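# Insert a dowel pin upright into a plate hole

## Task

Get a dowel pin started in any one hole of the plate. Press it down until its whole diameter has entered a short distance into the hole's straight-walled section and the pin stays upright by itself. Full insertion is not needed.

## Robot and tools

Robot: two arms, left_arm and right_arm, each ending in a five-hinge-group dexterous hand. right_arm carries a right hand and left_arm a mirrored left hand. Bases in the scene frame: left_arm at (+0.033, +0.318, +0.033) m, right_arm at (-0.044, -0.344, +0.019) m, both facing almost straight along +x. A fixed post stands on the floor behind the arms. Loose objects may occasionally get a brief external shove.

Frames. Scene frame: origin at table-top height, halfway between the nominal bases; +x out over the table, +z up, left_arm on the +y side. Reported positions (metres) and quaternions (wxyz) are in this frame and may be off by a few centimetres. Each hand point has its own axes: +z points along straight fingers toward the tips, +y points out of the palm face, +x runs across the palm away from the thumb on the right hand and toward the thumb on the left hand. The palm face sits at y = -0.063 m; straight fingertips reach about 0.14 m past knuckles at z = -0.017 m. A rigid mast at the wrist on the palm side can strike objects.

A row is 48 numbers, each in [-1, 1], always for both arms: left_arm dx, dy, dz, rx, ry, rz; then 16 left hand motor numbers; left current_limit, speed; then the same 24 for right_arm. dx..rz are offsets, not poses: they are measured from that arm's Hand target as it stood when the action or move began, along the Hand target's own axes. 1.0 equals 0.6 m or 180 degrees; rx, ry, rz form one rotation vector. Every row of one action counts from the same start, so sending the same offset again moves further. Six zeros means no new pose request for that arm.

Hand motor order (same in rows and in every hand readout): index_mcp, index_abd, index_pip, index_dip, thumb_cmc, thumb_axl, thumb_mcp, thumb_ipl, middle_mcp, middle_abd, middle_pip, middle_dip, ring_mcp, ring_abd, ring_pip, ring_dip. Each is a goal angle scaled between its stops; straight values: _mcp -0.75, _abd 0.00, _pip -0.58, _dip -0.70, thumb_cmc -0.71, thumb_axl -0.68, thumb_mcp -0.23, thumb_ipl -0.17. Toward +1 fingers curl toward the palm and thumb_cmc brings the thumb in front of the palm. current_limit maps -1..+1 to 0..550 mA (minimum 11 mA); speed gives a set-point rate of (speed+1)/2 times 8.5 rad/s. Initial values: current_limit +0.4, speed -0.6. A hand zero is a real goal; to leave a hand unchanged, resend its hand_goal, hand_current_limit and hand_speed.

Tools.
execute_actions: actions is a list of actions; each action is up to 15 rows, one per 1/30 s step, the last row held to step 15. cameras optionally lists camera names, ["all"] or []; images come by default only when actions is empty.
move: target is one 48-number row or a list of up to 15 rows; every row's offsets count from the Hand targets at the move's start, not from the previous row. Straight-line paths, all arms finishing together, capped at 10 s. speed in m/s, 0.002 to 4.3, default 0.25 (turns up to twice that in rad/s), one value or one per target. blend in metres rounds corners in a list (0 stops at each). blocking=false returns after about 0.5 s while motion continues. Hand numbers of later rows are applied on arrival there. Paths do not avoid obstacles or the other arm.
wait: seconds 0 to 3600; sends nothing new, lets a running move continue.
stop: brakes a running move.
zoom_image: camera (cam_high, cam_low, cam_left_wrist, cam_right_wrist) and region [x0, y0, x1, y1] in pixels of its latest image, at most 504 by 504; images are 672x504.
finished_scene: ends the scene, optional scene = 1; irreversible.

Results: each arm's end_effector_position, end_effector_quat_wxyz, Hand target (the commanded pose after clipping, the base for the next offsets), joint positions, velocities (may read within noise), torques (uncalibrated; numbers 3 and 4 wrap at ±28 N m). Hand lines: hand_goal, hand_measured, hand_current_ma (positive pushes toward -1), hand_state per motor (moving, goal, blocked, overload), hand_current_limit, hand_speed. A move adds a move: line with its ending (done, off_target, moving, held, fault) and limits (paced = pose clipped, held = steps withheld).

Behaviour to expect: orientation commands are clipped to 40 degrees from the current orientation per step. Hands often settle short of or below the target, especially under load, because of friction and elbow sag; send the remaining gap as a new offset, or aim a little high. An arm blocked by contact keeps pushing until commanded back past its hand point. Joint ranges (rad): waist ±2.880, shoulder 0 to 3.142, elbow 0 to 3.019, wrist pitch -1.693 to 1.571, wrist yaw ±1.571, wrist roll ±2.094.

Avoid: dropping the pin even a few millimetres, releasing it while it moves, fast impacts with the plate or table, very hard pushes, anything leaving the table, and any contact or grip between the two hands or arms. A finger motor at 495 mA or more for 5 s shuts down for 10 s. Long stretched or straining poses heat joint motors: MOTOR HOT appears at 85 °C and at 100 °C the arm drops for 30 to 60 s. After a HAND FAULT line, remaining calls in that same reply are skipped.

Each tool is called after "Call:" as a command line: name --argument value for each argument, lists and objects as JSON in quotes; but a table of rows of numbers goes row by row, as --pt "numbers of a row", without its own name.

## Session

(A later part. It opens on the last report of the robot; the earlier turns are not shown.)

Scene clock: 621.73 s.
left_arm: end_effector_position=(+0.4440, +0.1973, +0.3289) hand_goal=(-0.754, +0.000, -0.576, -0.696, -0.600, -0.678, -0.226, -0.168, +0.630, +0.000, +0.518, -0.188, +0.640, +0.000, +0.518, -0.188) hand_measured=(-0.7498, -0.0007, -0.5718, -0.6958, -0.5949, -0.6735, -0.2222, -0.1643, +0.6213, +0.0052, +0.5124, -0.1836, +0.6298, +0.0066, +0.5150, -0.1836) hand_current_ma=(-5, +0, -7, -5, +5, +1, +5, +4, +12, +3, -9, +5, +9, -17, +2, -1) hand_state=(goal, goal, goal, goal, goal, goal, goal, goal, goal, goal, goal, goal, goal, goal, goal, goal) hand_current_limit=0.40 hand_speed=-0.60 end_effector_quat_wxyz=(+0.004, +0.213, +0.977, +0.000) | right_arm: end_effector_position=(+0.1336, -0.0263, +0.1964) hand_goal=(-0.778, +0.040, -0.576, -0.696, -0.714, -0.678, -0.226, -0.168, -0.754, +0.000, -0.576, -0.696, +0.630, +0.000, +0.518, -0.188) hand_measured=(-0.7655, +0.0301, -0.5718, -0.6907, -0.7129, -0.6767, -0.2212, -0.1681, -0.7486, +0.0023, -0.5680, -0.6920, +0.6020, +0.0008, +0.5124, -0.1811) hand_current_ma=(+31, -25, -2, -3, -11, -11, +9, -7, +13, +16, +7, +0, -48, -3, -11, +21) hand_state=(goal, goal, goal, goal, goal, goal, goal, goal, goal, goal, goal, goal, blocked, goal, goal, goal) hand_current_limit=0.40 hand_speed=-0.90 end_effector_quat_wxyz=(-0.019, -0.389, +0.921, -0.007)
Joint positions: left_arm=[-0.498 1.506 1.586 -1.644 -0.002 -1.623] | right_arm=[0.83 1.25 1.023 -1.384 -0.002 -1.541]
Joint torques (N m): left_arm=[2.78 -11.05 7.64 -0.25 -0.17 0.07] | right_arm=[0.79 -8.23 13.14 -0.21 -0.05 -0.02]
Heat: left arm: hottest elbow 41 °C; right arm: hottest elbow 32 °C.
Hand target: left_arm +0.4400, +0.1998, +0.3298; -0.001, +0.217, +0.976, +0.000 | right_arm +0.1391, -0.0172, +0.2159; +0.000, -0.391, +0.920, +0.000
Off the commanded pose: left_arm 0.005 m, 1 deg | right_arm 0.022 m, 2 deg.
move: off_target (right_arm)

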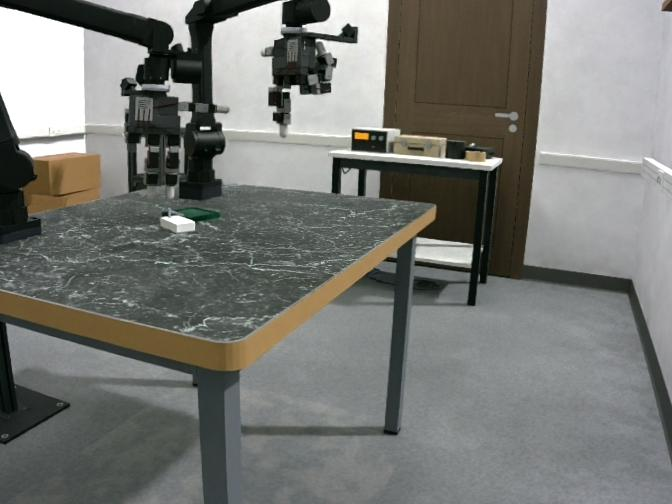

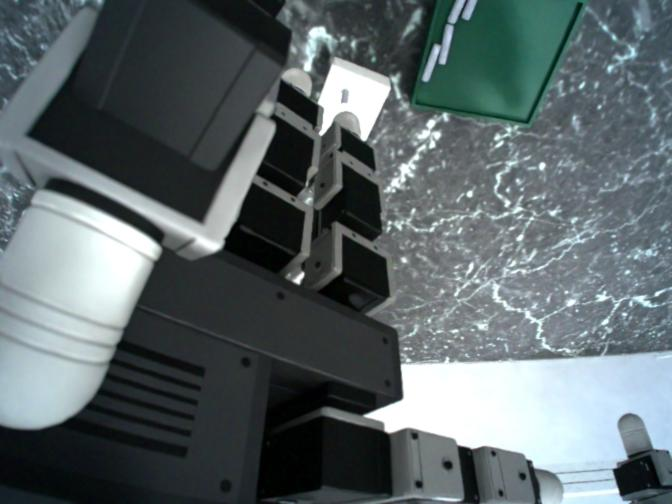

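Call:
zoom_image --camera "cam_low" --region '[140, 190, 220, 250]'

Call:
wait --seconds 0.2 --cameras '["cam_high"]'

Call:
zoom_image --camera "cam_high" --region '[225, 220, 275, 270]'

Scaled by 6.300 from the camera's image (finer frame: 960x720).

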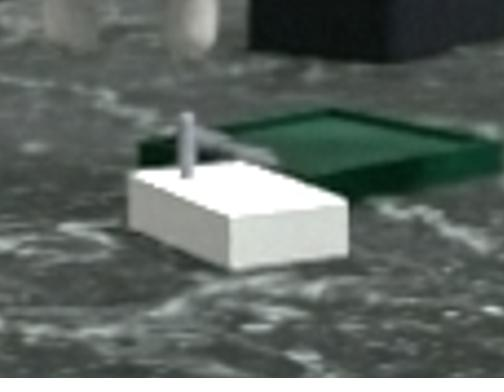

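Scene clock: 622.67 s.
left_arm: end_effector_position=(+0.4440, +0.1973, +0.3289) hand_goal=(-0.754, +0.000, -0.576, -0.696, -0.600, -0.678, -0.226, -0.168, +0.630, +0.000, +0.518, -0.188, +0.640, +0.000, +0.518, -0.188) hand_measured=(-0.7498, -0.0007, -0.5718, -0.6971, -0.5949, -0.6735, -0.2222, -0.1643, +0.6213, +0.0052, +0.5124, -0.1849, +0.6298, +0.0066, +0.5150, -0.1836) hand_current_ma=(-9, +1, -9, -8, +5, +5, +13, +8, +7, +5, -2, -4, +5, -5, +2, -5) hand_state=(goal, goal, goal, goal, goal, goal, goal, goal, goal, goal, goal, goal, goal, goal, goal, goal) hand_current_limit=0.40 hand_speed=-0.60 end_effector_quat_wxyz=(+0.004, +0.213, +0.977, +0.000) | right_arm: end_effector_position=(+0.1336, -0.0263, +0.1964) hand_goal=(-0.778, +0.040, -0.576, -0.696, -0.714, -0.678, -0.226, -0.168, -0.754, +0.000, -0.576, -0.696, +0.630, +0.000, +0.518, -0.188) hand_measured=(-0.7655, +0.0286, -0.5731, -0.6907, -0.7142, -0.6777, -0.2212, -0.1672, -0.7474, +0.0023, -0.5693, -0.6932, +0.6020, -0.0007, +0.5124, -0.1823) hand_current_ma=(+40, -18, -7, +5, -6, -7, +17, +2, +16, +7, +10, -1, -66, -4, -15, +24) hand_state=(goal, goal, goal, goal, goal, goal, goal, goal, goal, goal, goal, goal, blocked, goal, goal, goal) hand_current_limit=0.40 hand_speed=-0.90 end_effector_quat_wxyz=(-0.019, -0.389, +0.921, -0.007)
Joint positions: left_arm=[-0.498 1.506 1.586 -1.644 -0.002 -1.623] | right_arm=[0.83 1.25 1.023 -1.384 -0.002 -1.541]
Joint torques (N m): left_arm=[2.78 -11.16 7.6 -0.25 -0.17 0.07] | right_arm=[0.97 -6.95 13.15 -0.1 -0.06 0.01]
Heat: left arm: hottest elbow 41 °C; right arm: hottest elbow 32 °C.
Hand target: left_arm +0.4400, +0.1998, +0.3298; -0.001, +0.217, +0.976, +0.000 | right_arm +0.1391, -0.0172, +0.2159; +0.000, -0.391, +0.920, +0.000
Off the commanded pose: left_arm 0.005 m, 1 deg | right_arm 0.022 m, 2 deg.
wait: 0.20 s; at rest from the start

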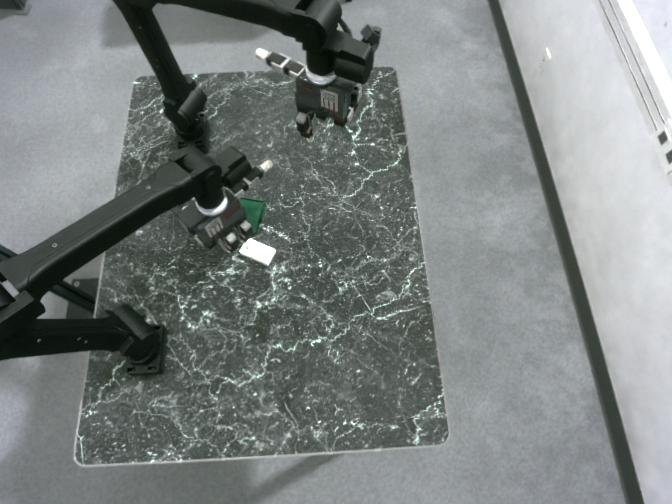

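Scaled by 10.080 from the camera's image (finer frame: 960x720).

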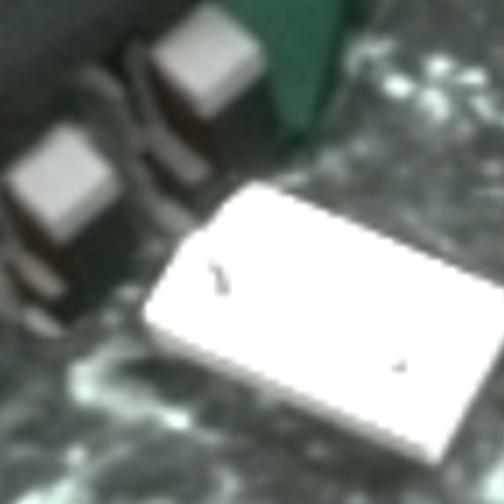

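Call:
move --target '[0,0,0,0,0,0,-0.754,0,-0.576,-0.696,-0.6,-0.678,-0.226,-0.168,0.63,0,0.518,-0.188,0.64,0,0.518,-0.188,0.4,-0.6,0.0183,-0.0012,0.0548,0,0,0,-0.778,0.04,-0.576,-0.696,-0.714,-0.678,-0.226,-0.168,-0.754,0,-0.576,-0.696,0.63,0,0.518,-0.188,0.4,-0.9]' --speed 0.05 --cameras '["cam_low","cam_right_wrist"]'

Call:
zoom_image --camera "cam_low" --region '[155, 190, 190, 225]'

Call:
zoom_image --camera "cam_right_wrist" --region '[325, 75, 395, 145]'

Scene clock: 625.73 s.
left_arm: end_effector_position=(+0.4440, +0.1973, +0.3289) hand_goal=(-0.754, +0.000, -0.576, -0.696, -0.600, -0.678, -0.226, -0.168, +0.630, +0.000, +0.518, -0.188, +0.640, +0.000, +0.518, -0.188) hand_measured=(-0.7498, -0.0007, -0.5705, -0.6958, -0.5949, -0.6746, -0.2222, -0.1633, +0.6213, +0.0052, +0.5124, -0.1836, +0.6298, +0.0066, +0.5150, -0.1836) hand_current_ma=(-10, +1, -6, -15, +7, +1, +6, -2, +14, +2, -10, +0, +8, -7, -2, -7) hand_state=(goal, goal, goal, goal, goal, goal, goal, goal, goal, goal, goal, goal, goal, goal, goal, goal) hand_current_limit=0.40 hand_speed=-0.60 end_effector_quat_wxyz=(+0.004, +0.213, +0.977, +0.000) | right_arm: end_effector_position=(+0.1312, -0.0290, +0.1779) hand_goal=(-0.778, +0.040, -0.576, -0.696, -0.714, -0.678, -0.226, -0.168, -0.754, +0.000, -0.576, -0.696, +0.630, +0.000, +0.518, -0.188) hand_measured=(-0.7655, +0.0286, -0.5718, -0.6907, -0.7142, -0.6767, -0.2222, -0.1681, -0.7486, +0.0023, -0.5667, -0.6932, +0.6008, -0.0007, +0.5137, -0.1823) hand_current_ma=(+21, -9, +7, -10, -7, -8, +12, +0, +23, +18, +9, -1, -53, -8, -9, +27) hand_state=(goal, goal, goal, goal, goal, goal, goal, goal, goal, goal, goal, goal, blocked, goal, goal, goal) hand_current_limit=0.40 hand_speed=-0.90 end_effector_quat_wxyz=(-0.014, -0.389, +0.921, -0.005)
Joint positions: left_arm=[-0.498 1.506 1.586 -1.644 -0.002 -1.623] | right_arm=[0.83 1.246 0.968 -1.322 -0.002 -1.541]
Joint torques (N m): left_arm=[2.67 -11.05 7.62 -0.28 -0.17 0.07] | right_arm=[0.73 -8 9.55 0.65 -0.02 0.01]
Heat: left arm: hottest elbow 40 °C; right arm: hottest elbow 32 °C.
Hand target: left_arm +0.4400, +0.1998, +0.3298; -0.001, +0.217, +0.976, +0.000 | right_arm +0.1320, -0.0257, +0.1830; +0.000, -0.391, +0.920, +0.000
Off the commanded pose: left_arm 0.005 m, 1 deg | right_arm 0.006 m, 2 deg.
move: done

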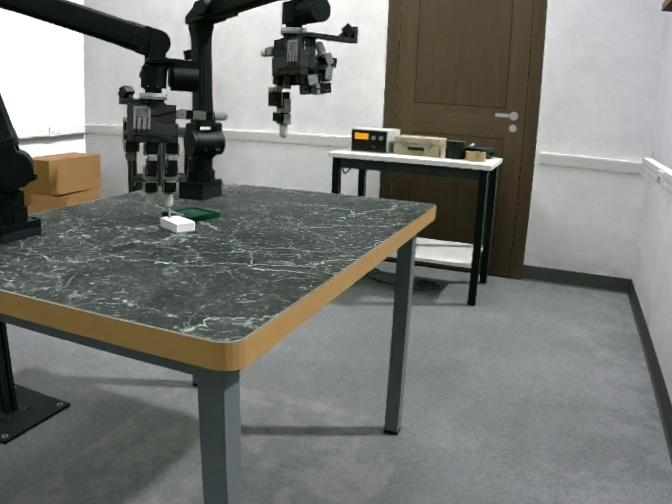

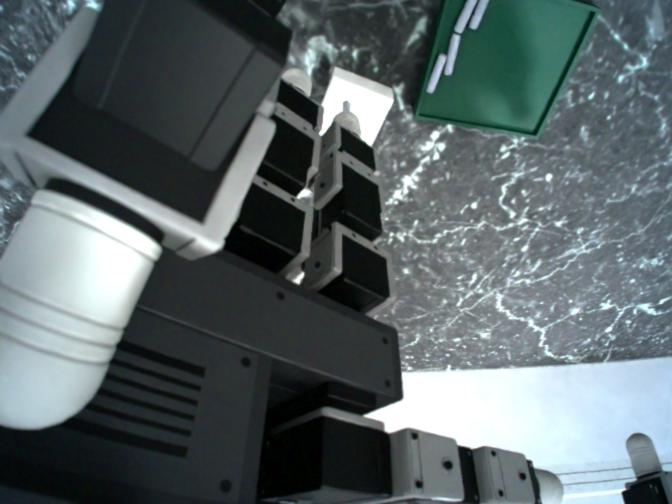

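Scaled by 14.400 from the camera's image (finer frame: 960x720).

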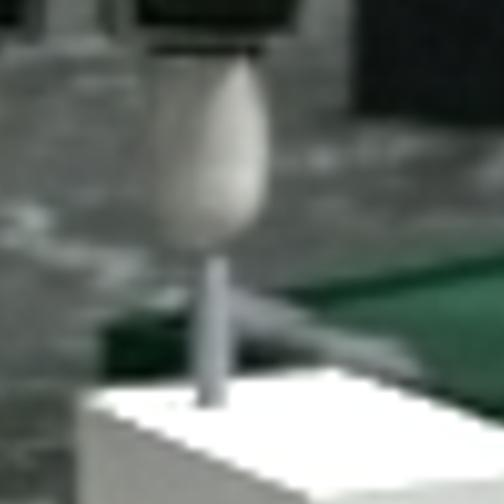

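Scaled by 7.200 from the camera's image (finer frame: 960x720).

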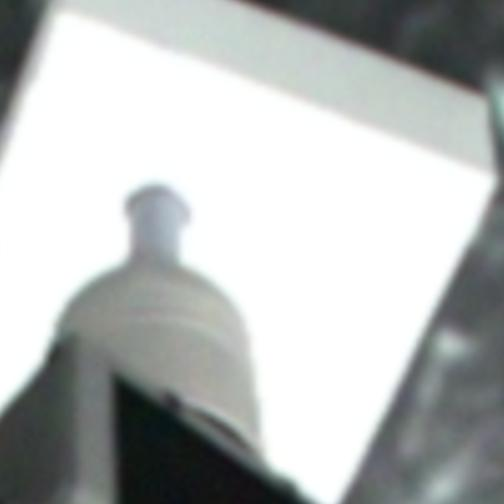

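Call:
move --target '[0,0,0,0,0,0,-0.754,0,-0.576,-0.696,-0.6,-0.678,-0.226,-0.168,0.63,0,0.518,-0.188,0.64,0,0.518,-0.188,0.4,-0.6,0,0,0.0267,-0.0006,0.0095,0.0014,-0.778,0.04,-0.576,-0.696,-0.714,-0.678,-0.226,-0.168,-0.754,0,-0.576,-0.696,0.63,0,0.518,-0.188,0.4,-0.9]' --speed 0.04 --cameras '["cam_low","cam_right_wrist"]'

Call:
zoom_image --camera "cam_low" --region '[155, 190, 190, 225]'

Call:
zoom_image --camera "cam_right_wrist" --region '[325, 75, 395, 145]'

Scene clock: 626.93 s.
left_arm: end_effector_position=(+0.4440, +0.1973, +0.3289) hand_goal=(-0.754, +0.000, -0.576, -0.696, -0.600, -0.678, -0.226, -0.168, +0.630, +0.000, +0.518, -0.188, +0.640, +0.000, +0.518, -0.188) hand_measured=(-0.7498, -0.0007, -0.5718, -0.6958, -0.5949, -0.6746, -0.2222, -0.1643, +0.6213, +0.0052, +0.5124, -0.1836, +0.6298, +0.0066, +0.5150, -0.1836) hand_current_ma=(-4, -2, -9, -11, +5, -2, +8, -2, +8, +7, -12, -4, +6, -5, -7, -5) hand_state=(goal, goal, goal, goal, goal, goal, goal, goal, goal, goal, goal, goal, goal, goal, goal, goal) hand_current_limit=0.40 hand_speed=-0.60 end_effector_quat_wxyz=(+0.004, +0.213, +0.977, +0.000) | right_arm: end_effector_position=(+0.1319, -0.0282, +0.1749) hand_goal=(-0.778, +0.040, -0.576, -0.696, -0.714, -0.678, -0.226, -0.168, -0.754, +0.000, -0.576, -0.696, +0.630, +0.000, +0.518, -0.188) hand_measured=(-0.7667, +0.0491, -0.5731, -0.6920, -0.7154, -0.6767, -0.2203, -0.1672, -0.7474, +0.0023, -0.5680, -0.6932, +0.6020, +0.0008, +0.5137, -0.1823) hand_current_ma=(+34, +4, -1, +0, +0, -10, +15, -3, +15, +14, +14, -5, -60, -18, -11, +22) hand_state=(goal, goal, goal, goal, goal, goal, goal, goal, goal, goal, goal, goal, blocked, goal, goal, goal) hand_current_limit=0.40 hand_speed=-0.90 end_effector_quat_wxyz=(-0.010, -0.389, +0.921, -0.003)
Joint positions: left_arm=[-0.498 1.506 1.586 -1.644 -0.002 -1.623] | right_arm=[0.83 1.246 0.96 -1.306 -0.002 -1.541]
Joint torques (N m): left_arm=[2.78 -11.05 7.62 -0.27 -0.19 0.06] | right_arm=[0.44 -5.42 8.83 0.79 -0.14 0.07]
Heat: left arm: hottest elbow 40 °C; right arm: hottest elbow 32 °C.
Hand target: left_arm +0.4400, +0.1998, +0.3298; -0.001, +0.217, +0.976, +0.000 | right_arm +0.1321, -0.0256, +0.1671; -0.014, -0.389, +0.921, -0.005
Off the commanded pose: left_arm 0.005 m, 1 deg | right_arm 0.008 m, 1 deg.
move: done

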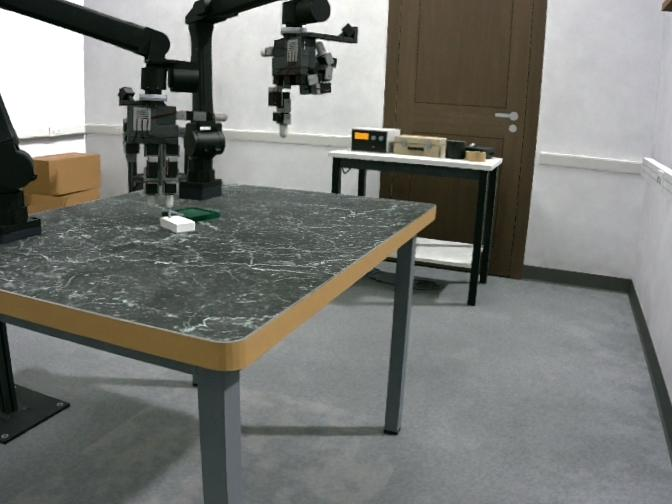

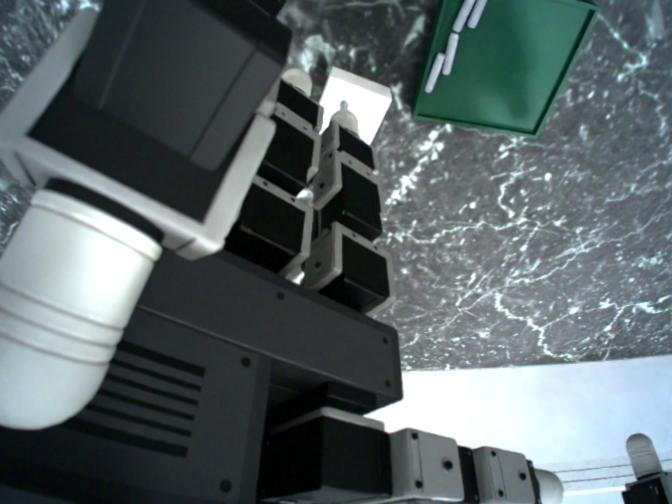

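Scaled by 14.400 from the camera's image (finer frame: 960x720).

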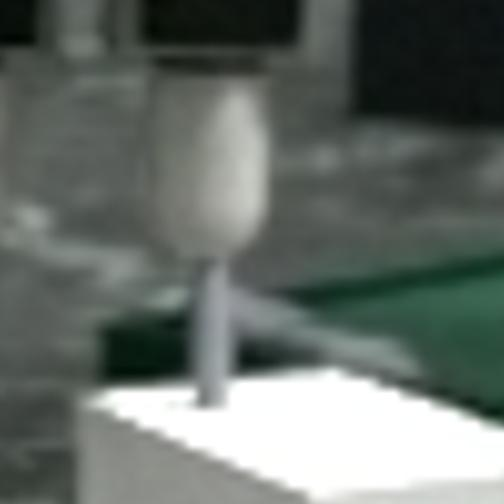

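Scaled by 7.200 from the camera's image (finer frame: 960x720).

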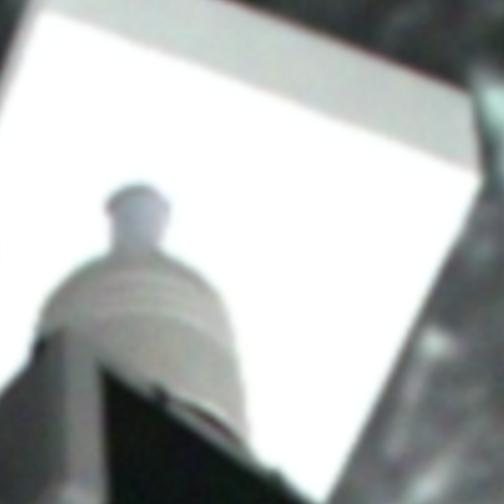

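Call:
move --target '[0,0,0,0,0,0,-0.754,0,-0.576,-0.696,-0.6,-0.678,-0.226,-0.168,0.63,0,0.518,-0.188,0.64,0,0.518,-0.188,0.4,-0.6,0,0,0.0133,0,0,0,-0.778,0.055,-0.576,-0.696,-0.714,-0.678,-0.226,-0.168,-0.754,0,-0.576,-0.696,0.63,0,0.518,-0.188,0.4,-0.9]' --speed 0.03 --cameras '["cam_low","cam_right_wrist"]'

Call:
zoom_image --camera "cam_low" --region '[155, 190, 190, 225]'

Call:
zoom_image --camera "cam_right_wrist" --region '[325, 75, 395, 145]'

Scene clock: 627.93 s.
left_arm: end_effector_position=(+0.4440, +0.1973, +0.3289) hand_goal=(-0.754, +0.000, -0.576, -0.696, -0.600, -0.678, -0.226, -0.168, +0.630, +0.000, +0.518, -0.188, +0.640, +0.000, +0.518, -0.188) hand_measured=(-0.7498, -0.0007, -0.5705, -0.6958, -0.5949, -0.6746, -0.2222, -0.1643, +0.6213, +0.0052, +0.5124, -0.1836, +0.6298, +0.0066, +0.5150, -0.1836) hand_current_ma=(-6, -1, -10, -4, +2, -2, +2, -1, +7, +10, -12, +0, +9, -11, +6, -3) hand_state=(goal, goal, goal, goal, goal, goal, goal, goal, goal, goal, goal, goal, goal, goal, goal, goal) hand_current_limit=0.40 hand_speed=-0.60 end_effector_quat_wxyz=(+0.004, +0.213, +0.977, +0.000) | right_arm: end_effector_position=(+0.1343, -0.0256, +0.1735) hand_goal=(-0.778, +0.054, -0.576, -0.696, -0.714, -0.678, -0.226, -0.168, -0.754, +0.000, -0.576, -0.696, +0.630, +0.000, +0.518, -0.188) hand_measured=(-0.7667, +0.1033, -0.5718, -0.6971, -0.7154, -0.6777, -0.2212, -0.1672, -0.7486, +0.0023, -0.5680, -0.6932, +0.6032, +0.0008, +0.5137, -0.1823) hand_current_ma=(+35, +56, +4, -11, -3, -7, +15, -9, +19, +9, +7, -3, -62, -2, -7, +21) hand_state=(goal, blocked, goal, goal, goal, goal, goal, goal, goal, goal, goal, goal, blocked, goal, goal, goal) hand_current_limit=0.40 hand_speed=-0.90 end_effector_quat_wxyz=(-0.003, -0.389, +0.921, +0.000)
Joint positions: left_arm=[-0.498 1.506 1.586 -1.644 -0.002 -1.623] | right_arm=[0.83 1.246 0.955 -1.285 -0.002 -1.541]
Joint torques (N m): left_arm=[2.78 -11.11 7.66 -0.28 -0.18 0.07] | right_arm=[0.79 -5.07 7.98 0.75 -0.13 0.06]
Heat: left arm: hottest elbow 40 °C; right arm: hottest elbow 32 °C.
Hand target: left_arm +0.4400, +0.1998, +0.3298; -0.001, +0.217, +0.976, +0.000 | right_arm +0.1318, -0.0258, +0.1590; -0.014, -0.389, +0.921, -0.005
Off the commanded pose: left_arm 0.005 m, 1 deg | right_arm 0.015 m, 1 deg.
move: off_target (right_arm)

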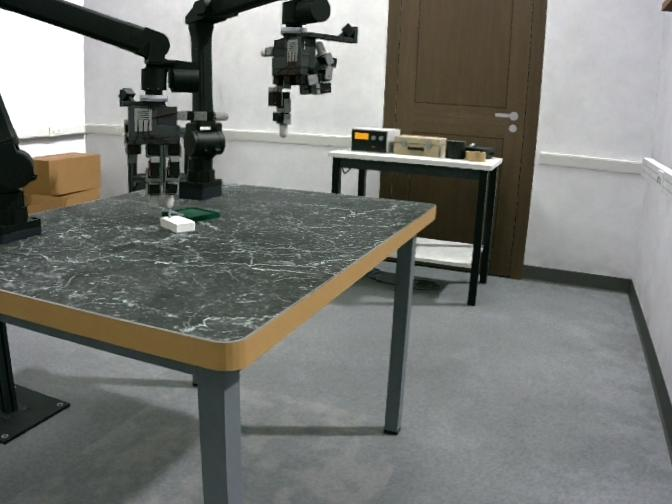

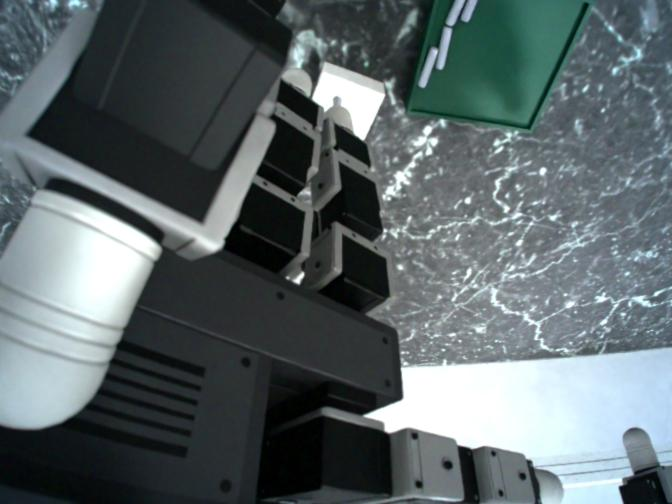

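Scaled by 14.400 from the camera's image (finer frame: 960x720).

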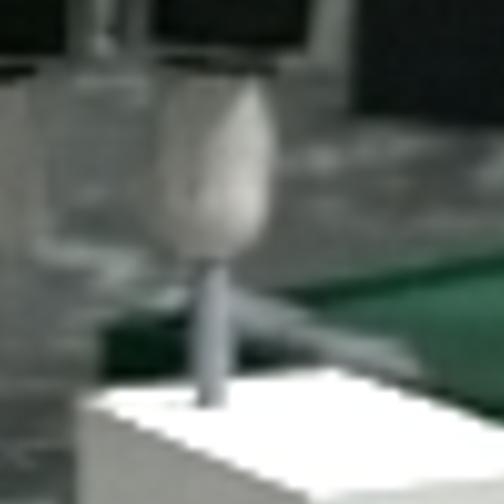

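Scaled by 7.200 from the camera's image (finer frame: 960x720).

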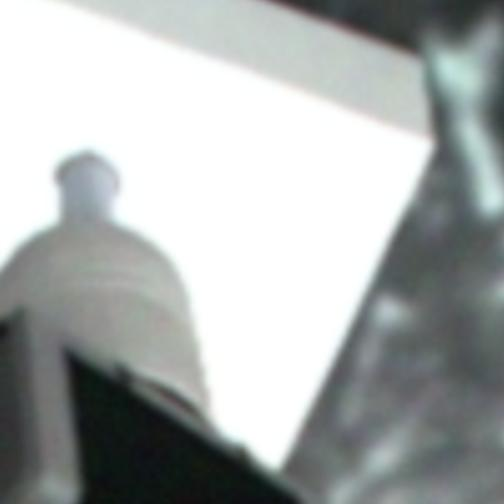

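Call:
move --target '[0,0,0,0,0,0,-0.754,0,-0.576,-0.696,-0.6,-0.678,-0.226,-0.168,0.63,0,0.518,-0.188,0.64,0,0.518,-0.188,0.4,-0.6,0.006,0.001,-0.012,0,0,0,-0.778,0.06,-0.576,-0.696,-0.714,-0.678,-0.226,-0.168,-0.754,0,-0.576,-0.696,0.63,0,0.518,-0.188,0.8,-0.9]' --speed 0.03 --cameras '["cam_low","cam_right_wrist"]'

Call:
zoom_image --camera "cam_low" --region '[155, 190, 190, 225]'

Call:
zoom_image --camera "cam_right_wrist" --region '[315, 75, 385, 145]'

Scene clock: 629.30 s.
left_arm: end_effector_position=(+0.4440, +0.1973, +0.3289) hand_goal=(-0.754, +0.000, -0.576, -0.696, -0.600, -0.678, -0.226, -0.168, +0.630, +0.000, +0.518, -0.188, +0.640, +0.000, +0.518, -0.188) hand_measured=(-0.7498, -0.0007, -0.5705, -0.6971, -0.5949, -0.6735, -0.2222, -0.1633, +0.6201, +0.0052, +0.5124, -0.1836, +0.6298, +0.0066, +0.5150, -0.1836) hand_current_ma=(-4, -1, -12, -1, +2, +1, +10, +3, +7, +5, -18, -2, +7, -5, +0, -8) hand_state=(goal, goal, goal, goal, goal, goal, goal, goal, goal, goal, goal, goal, goal, goal, goal, goal) hand_current_limit=0.40 hand_speed=-0.60 end_effector_quat_wxyz=(+0.004, +0.213, +0.977, +0.000) | right_arm: end_effector_position=(+0.1343, -0.0256, +0.1735) hand_goal=(-0.778, +0.060, -0.576, -0.696, -0.714, -0.678, -0.226, -0.168, -0.754, +0.000, -0.576, -0.696, +0.630, +0.000, +0.518, -0.188) hand_measured=(-0.7667, +0.1048, -0.5718, -0.6971, -0.7142, -0.6777, -0.2212, -0.1672, -0.7486, +0.0023, -0.5680, -0.6932, +0.6020, -0.0007, +0.5124, -0.1823) hand_current_ma=(+30, +52, -4, -9, -7, -3, +7, -6, +17, +6, +24, -1, -66, -12, -13, +17) hand_state=(goal, blocked, goal, goal, goal, goal, goal, goal, goal, goal, goal, goal, blocked, goal, goal, goal) hand_current_limit=0.80 hand_speed=-0.90 end_effector_quat_wxyz=(-0.003, -0.389, +0.921, +0.000)
Joint positions: left_arm=[-0.498 1.506 1.586 -1.644 -0.002 -1.623] | right_arm=[0.83 1.246 0.955 -1.285 -0.002 -1.541]
Joint torques (N m): left_arm=[2.84 -11.16 7.65 -0.25 -0.18 0.07] | right_arm=[0.79 -6.48 8.51 0.18 -0.11 0.07]
Heat: left arm: hottest elbow 40 °C; right arm: hottest elbow 32 °C.
Hand target: left_arm +0.4400, +0.1998, +0.3298; -0.001, +0.217, +0.976, +0.000 | right_arm +0.1290, -0.0278, +0.1663; -0.014, -0.389, +0.921, -0.005
Off the commanded pose: left_arm 0.005 m, 1 deg | right_arm 0.009 m, 1 deg.
move: done

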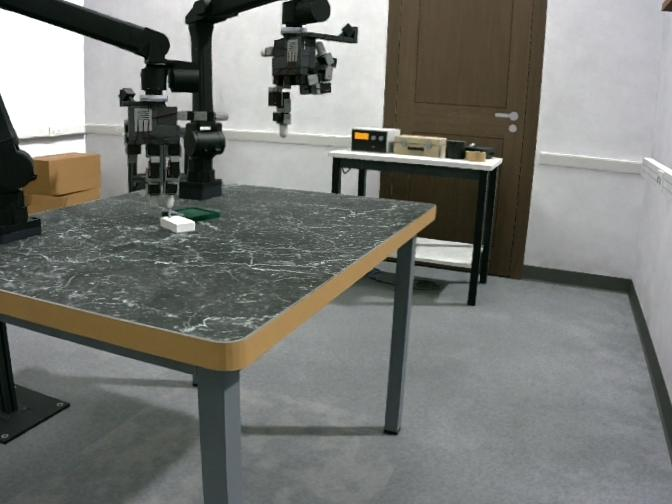

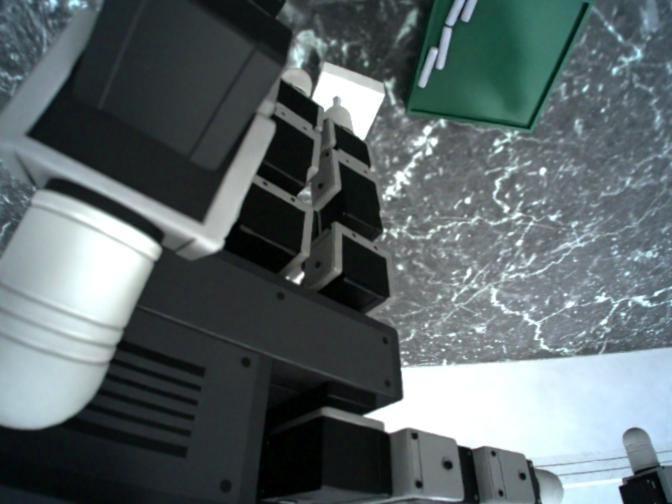

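Scaled by 14.400 from the camera's image (finer frame: 960x720).

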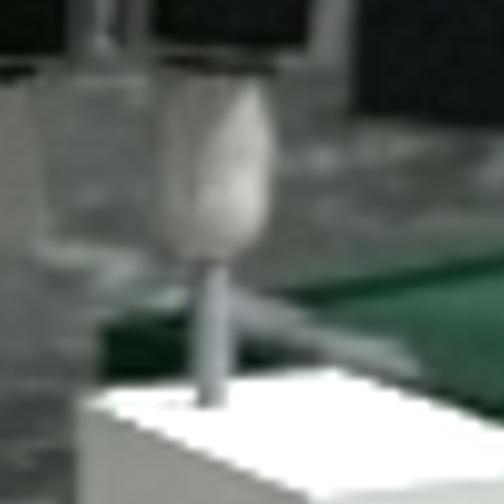

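Scaled by 7.200 from the camera's image (finer frame: 960x720).

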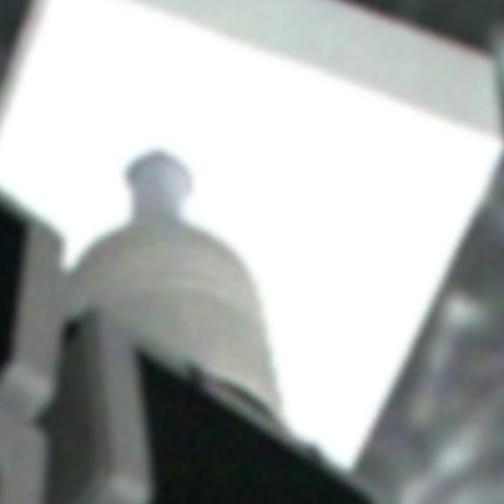

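Call:
move --pt "0 0 0 0 0 0 -0.754 0 -0.576 -0.696 -0.6 -0.678 -0.226 -0.168 0.63 0 0.518 -0.188 0.64 0 0.518 -0.188 0.4 -0.6 -0.006 -0.001 -0.01 0 0 0 -0.767 0.105 -0.576 -0.696 -0.714 -0.678 -0.226 -0.168 -0.754 0 -0.576 -0.696 0.63 0 0.518 -0.188 0.4 -0.9" --pt "0 0 0 0 0 0 -0.754 0 -0.576 -0.696 -0.6 -0.678 -0.226 -0.168 0.63 0 0.518 -0.188 0.64 0 0.518 -0.188 0.4 -0.6 -0.02 -0.006 -0.07 0 0 0 -0.767 0.105 -0.576 -0.696 -0.714 -0.678 -0.226 -0.168 -0.754 0 -0.576 -0.696 0.63 0 0.518 -0.188 0.4 -0.9" --speed 0.06 --cameras '["cam_low","cam_right_wrist"]'

Call:
zoom_image --camera "cam_low" --region '[155, 200, 185, 230]'

Call:
zoom_image --camera "cam_right_wrist" --region '[315, 55, 385, 125]'

Scene clock: 631.33 s.
left_arm: end_effector_position=(+0.4440, +0.1973, +0.3289) hand_goal=(-0.754, +0.000, -0.576, -0.696, -0.600, -0.678, -0.226, -0.168, +0.630, +0.000, +0.518, -0.188, +0.640, +0.000, +0.518, -0.188) hand_measured=(-0.7498, -0.0007, -0.5705, -0.6971, -0.5949, -0.6746, -0.2222, -0.1643, +0.6201, +0.0052, +0.5124, -0.1836, +0.6298, +0.0066, +0.5150, -0.1823) hand_current_ma=(-4, +4, -6, -14, +1, -5, +10, +3, +5, +5, -13, -3, +15, -9, +5, +1) hand_state=(goal, goal, goal, goal, goal, goal, goal, goal, goal, goal, goal, goal, goal, goal, goal, goal) hand_current_limit=0.40 hand_speed=-0.60 end_effector_quat_wxyz=(+0.004, +0.213, +0.977, +0.000) | right_arm: end_effector_position=(+0.1315, -0.0287, +0.1958) hand_goal=(-0.768, +0.104, -0.576, -0.696, -0.714, -0.678, -0.226, -0.168, -0.754, +0.000, -0.576, -0.696, +0.630, +0.000, +0.518, -0.188) hand_measured=(-0.7643, +0.0990, -0.5731, -0.6983, -0.7154, -0.6777, -0.2212, -0.1681, -0.7486, +0.0008, -0.5680, -0.6932, +0.6020, -0.0007, +0.5124, -0.1811) hand_current_ma=(+15, -3, +0, -11, -11, -10, +13, -4, +13, +12, +16, -2, -50, -11, -5, +27) hand_state=(goal, goal, goal, goal, goal, goal, goal, goal, goal, goal, goal, goal, blocked, goal, goal, goal) hand_current_limit=0.40 hand_speed=-0.90 end_effector_quat_wxyz=(-0.022, -0.389, +0.921, -0.009)
Joint positions: left_arm=[-0.498 1.506 1.586 -1.644 -0.002 -1.623] | right_arm=[0.83 1.247 1.019 -1.391 -0.002 -1.541]
Joint torques (N m): left_arm=[2.84 -11.05 7.62 -0.27 -0.17 0.07] | right_arm=[0.21 -6.12 13.41 0.03 -0.11 -0.08]
Heat: left arm: hottest elbow 40 °C; right arm: hottest elbow 32 °C.
Hand target: left_arm +0.4400, +0.1998, +0.3298; -0.001, +0.217, +0.976, +0.000 | right_arm +0.1409, -0.0209, +0.2079; -0.014, -0.389, +0.921, -0.005
Off the commanded pose: left_arm 0.005 m, 1 deg | right_arm 0.017 m, 1 deg.
move: off_target (right_arm)

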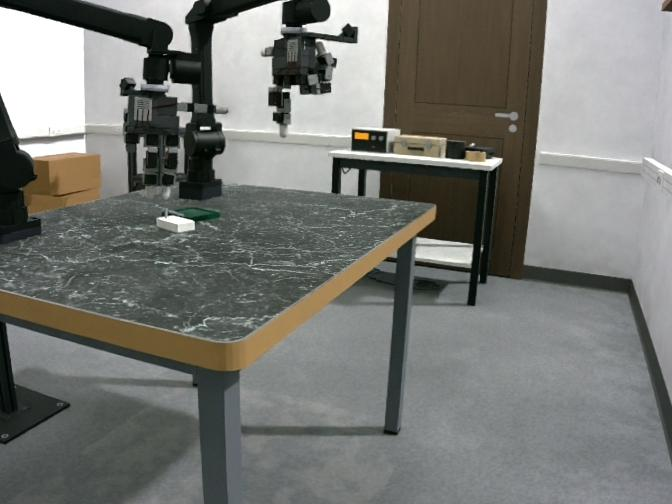

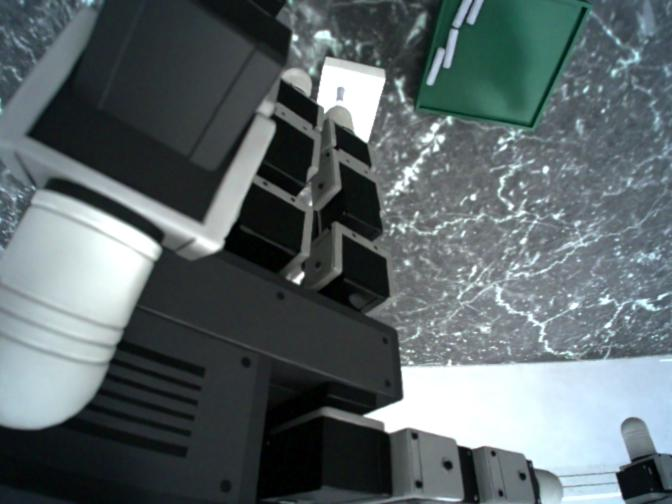

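Scaled by 16.800 from the camera's image (finer frame: 960x720).

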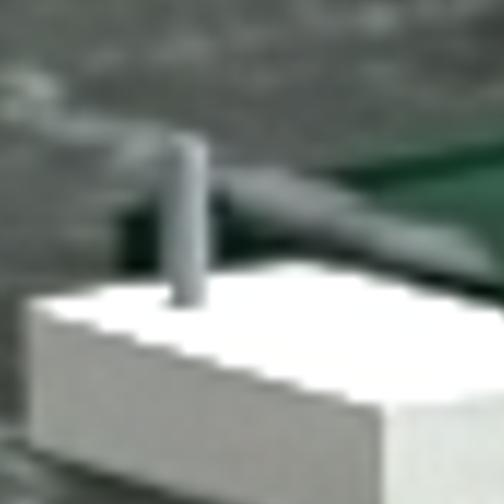

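Scaled by 7.200 from the camera's image (finer frame: 960x720).

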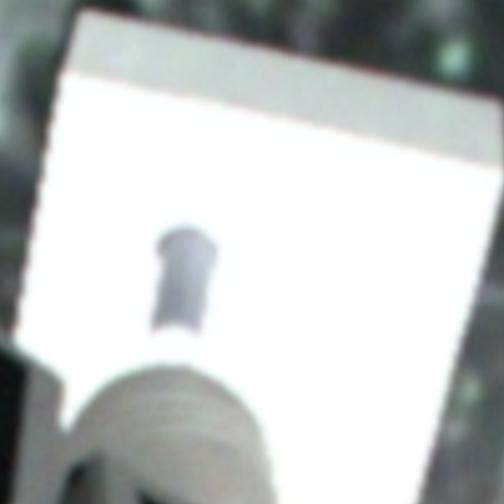

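Call:
move --target '[0,0,0,0,0,0,-0.754,0,-0.576,-0.696,-0.6,-0.678,-0.226,-0.168,0.63,0,0.518,-0.188,0.64,0,0.518,-0.188,0.4,-0.6,0.0271,0.0057,0.0415,0.0006,-0.0095,-0.0014,-0.778,0.03,-0.576,-0.696,-0.714,-0.678,-0.226,-0.168,-0.754,0,-0.576,-0.696,0.63,0,0.518,-0.188,0.4,-0.7]' --speed 0.05 --cameras '["cam_low","cam_right_wrist"]'

Call:
zoom_image --camera "cam_low" --region '[150, 190, 185, 225]'

Call:
zoom_image --camera "cam_right_wrist" --region '[325, 75, 395, 145]'

Scene clock: 633.50 s.
left_arm: end_effector_position=(+0.4440, +0.1973, +0.3289) hand_goal=(-0.754, +0.000, -0.576, -0.696, -0.600, -0.678, -0.226, -0.168, +0.630, +0.000, +0.518, -0.188, +0.640, +0.000, +0.518, -0.188) hand_measured=(-0.7498, -0.0007, -0.5718, -0.6958, -0.5949, -0.6746, -0.2222, -0.1643, +0.6213, +0.0052, +0.5124, -0.1836, +0.6298, +0.0066, +0.5150, -0.1836) hand_current_ma=(+1, +1, -10, -5, +0, +3, +6, +0, +5, +8, -19, -6, +10, -10, +7, -1) hand_state=(goal, goal, goal, goal, goal, goal, goal, goal, goal, goal, goal, goal, goal, goal, goal, goal) hand_current_limit=0.40 hand_speed=-0.60 end_effector_quat_wxyz=(+0.004, +0.213, +0.977, +0.000) | right_arm: end_effector_position=(+0.1264, -0.0342, +0.1790) hand_goal=(-0.778, +0.030, -0.576, -0.696, -0.714, -0.678, -0.226, -0.168, -0.754, +0.000, -0.576, -0.696, +0.630, +0.000, +0.518, -0.188) hand_measured=(-0.7667, +0.0316, -0.5731, -0.6971, -0.7154, -0.6777, -0.2212, -0.1672, -0.7486, +0.0023, -0.5680, -0.6920, +0.6032, +0.0008, +0.5124, -0.1811) hand_current_ma=(+29, -6, +1, -5, +0, -7, +7, -11, +16, +6, +26, -3, -52, -4, -4, +15) hand_state=(goal, goal, goal, goal, goal, goal, goal, goal, goal, goal, goal, goal, blocked, goal, goal, goal) hand_current_limit=0.40 hand_speed=-0.70 end_effector_quat_wxyz=(-0.013, -0.389, +0.921, -0.005)
Joint positions: left_arm=[-0.498 1.506 1.586 -1.644 -0.002 -1.623] | right_arm=[0.83 1.224 0.953 -1.327 -0.002 -1.541]
Joint torques (N m): left_arm=[2.73 -11.11 7.66 -0.28 -0.18 0.07] | right_arm=[1.2 -7.77 9.5 0.61 -0.07 0.03]
Heat: left arm: hottest elbow 39 °C; right arm: hottest elbow 32 °C.
Hand target: left_arm +0.4400, +0.1998, +0.3298; -0.001, +0.217, +0.976, +0.000 | right_arm +0.1266, -0.0306, +0.1837; +0.000, -0.391, +0.920, +0.000
Off the commanded pose: left_arm 0.005 m, 1 deg | right_arm 0.006 m, 2 deg.
move: done

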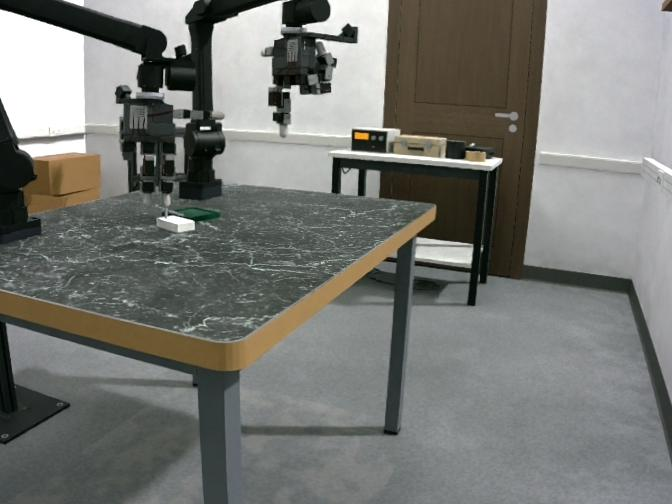

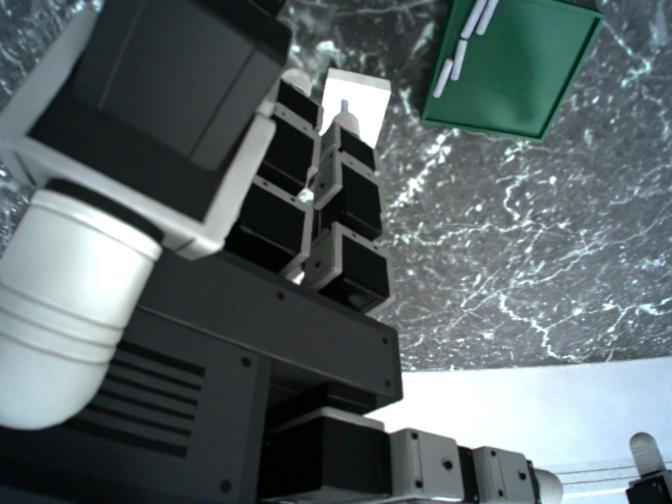

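Scaled by 14.400 from the camera's image (finer frame: 960x720).

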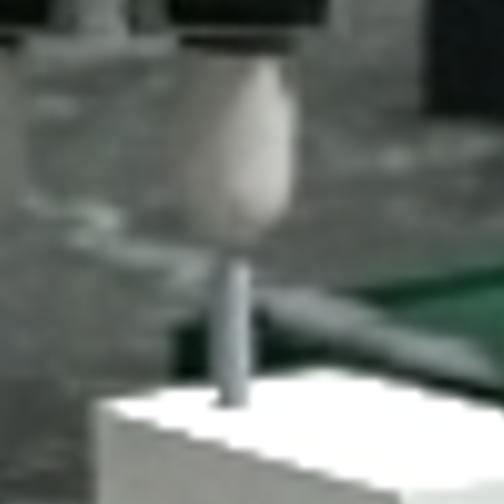

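Scaled by 7.200 from the camera's image (finer frame: 960x720).

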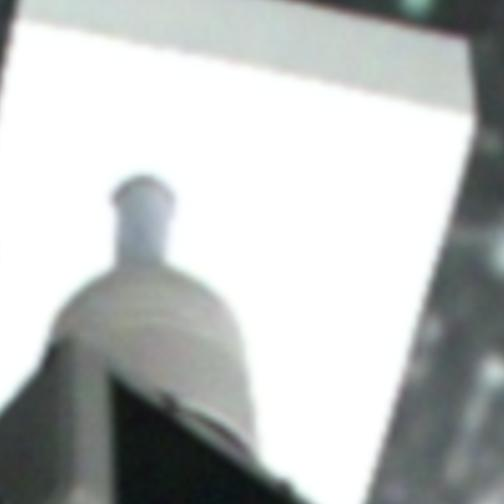

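Call:
move --pt "0 0 0 0 0 0 -0.754 0 -0.576 -0.696 -0.6 -0.678 -0.226 -0.168 0.63 0 0.518 -0.188 0.64 0 0.518 -0.188 0.4 -0.6 0.0032 0.0006 0.0233 0 0 0 -0.778 0.03 -0.576 -0.696 -0.714 -0.678 -0.226 -0.168 -0.754 0 -0.576 -0.696 0.63 0 0.518 -0.188 0.8 -0.8" --pt "0 0 0 0 0 0 -0.754 0 -0.576 -0.696 -0.6 -0.678 -0.226 -0.168 0.63 0 0.518 -0.188 0.64 0 0.518 -0.188 0.4 -0.6 0.0032 0.0006 0.025 0 0 0 -0.74 0.03 -0.576 -0.696 -0.714 -0.678 -0.226 -0.168 -0.754 0 -0.576 -0.696 0.63 0 0.518 -0.188 0.8 -0.8" --pt "0 0 0 0 0 0 -0.754 0 -0.576 -0.696 -0.6 -0.678 -0.226 -0.168 0.63 0 0.518 -0.188 0.64 0 0.518 -0.188 0.4 -0.6 0.0032 0.0006 0.0267 0 0 0 -0.82 0.03 -0.576 -0.696 -0.714 -0.678 -0.226 -0.168 -0.754 0 -0.576 -0.696 0.63 0 0.518 -0.188 0.8 -0.8" --pt "0 0 0 0 0 0 -0.754 0 -0.576 -0.696 -0.6 -0.678 -0.226 -0.168 0.63 0 0.518 -0.188 0.64 0 0.518 -0.188 0.4 -0.6 0.0032 0.0006 0.0267 0 0 0 -0.778 0.03 -0.576 -0.696 -0.714 -0.678 -0.226 -0.168 -0.754 0 -0.576 -0.696 0.63 0 0.518 -0.188 0.8 -0.8" --speed 0.04 --cameras '["cam_low","cam_right_wrist"]'

Call:
zoom_image --camera "cam_low" --region '[150, 190, 185, 225]'

Call:
zoom_image --camera "cam_right_wrist" --region '[325, 75, 395, 145]'

Scene clock: 637.20 s.
left_arm: end_effector_position=(+0.4440, +0.1973, +0.3289) hand_goal=(-0.754, +0.000, -0.576, -0.696, -0.600, -0.678, -0.226, -0.168, +0.630, +0.000, +0.518, -0.188, +0.640, +0.000, +0.518, -0.188) hand_measured=(-0.7498, -0.0007, -0.5718, -0.6958, -0.5961, -0.6735, -0.2222, -0.1643, +0.6213, +0.0052, +0.5124, -0.1849, +0.6298, +0.0066, +0.5150, -0.1836) hand_current_ma=(-7, +8, -1, -6, +3, +0, +2, -1, +5, +5, -11, -6, +9, -7, -2, +1) hand_state=(goal, goal, goal, goal, goal, goal, goal, goal, goal, goal, goal, goal, goal, goal, goal, goal) hand_current_limit=0.40 hand_speed=-0.60 end_effector_quat_wxyz=(+0.004, +0.213, +0.977, +0.000) | right_arm: end_effector_position=(+0.1277, -0.0328, +0.1736) hand_goal=(-0.778, +0.030, -0.576, -0.696, -0.714, -0.678, -0.226, -0.168, -0.754, +0.000, -0.576, -0.696, +0.630, +0.000, +0.518, -0.188) hand_measured=(-0.7728, +0.0726, -0.5705, -0.6920, -0.7129, -0.6767, -0.2203, -0.1681, -0.7486, +0.0023, -0.5693, -0.6932, +0.6008, -0.0007, +0.5137, -0.1823) hand_current_ma=(+21, +48, +5, -8, -9, -8, +5, -9, +15, +10, +11, -6, -62, -13, -7, +24) hand_state=(goal, blocked, goal, goal, goal, goal, goal, goal, goal, goal, goal, goal, blocked, goal, goal, goal) hand_current_limit=0.80 hand_speed=-0.80 end_effector_quat_wxyz=(+0.000, -0.389, +0.921, +0.001)
Joint positions: left_arm=[-0.498 1.506 1.586 -1.644 -0.002 -1.623] | right_arm=[0.83 1.215 0.93 -1.285 -0.002 -1.541]
Joint torques (N m): left_arm=[2.73 -11.11 7.61 -0.27 -0.18 0.07] | right_arm=[1.32 -6.01 8.44 0.95 -0.04 0.08]
Heat: left arm: hottest elbow 39 °C; right arm: hottest elbow 32 °C.
Hand target: left_arm +0.4400, +0.1998, +0.3298; -0.001, +0.217, +0.976, +0.000 | right_arm +0.1250, -0.0318, +0.1676; +0.000, -0.391, +0.920, +0.000
Off the commanded pose: left_arm 0.005 m, 1 deg | right_arm 0.007 m, 0 deg.
move: done

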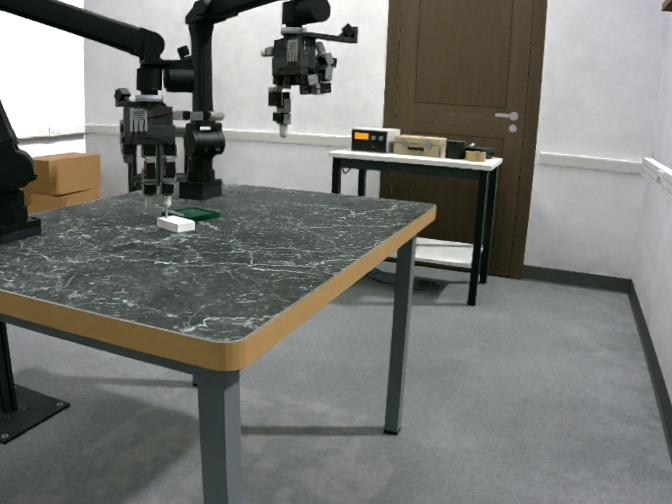

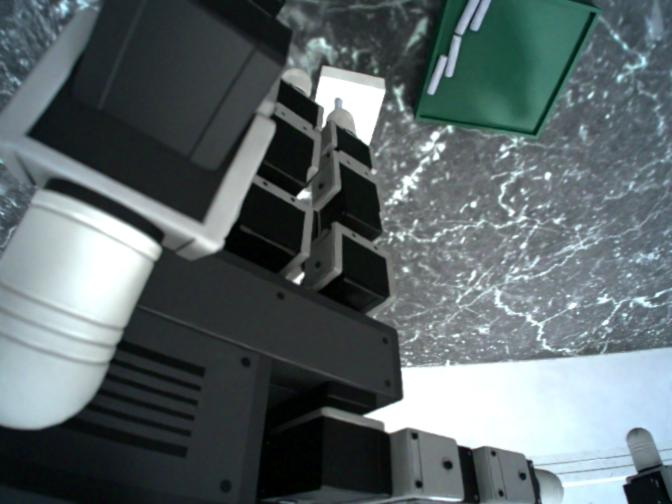

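Scaled by 14.400 from the camera's image (finer frame: 960x720).

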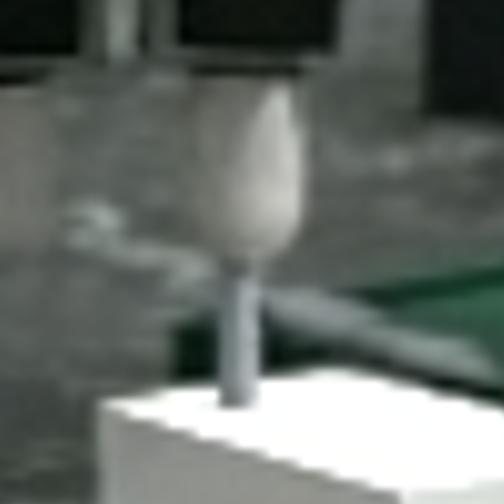

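Scaled by 7.200 from the camera's image (finer frame: 960x720).

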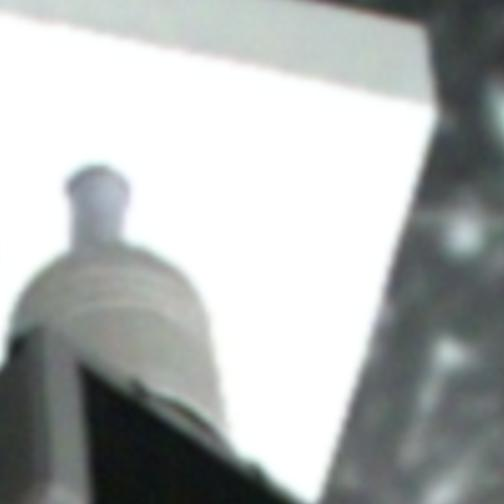

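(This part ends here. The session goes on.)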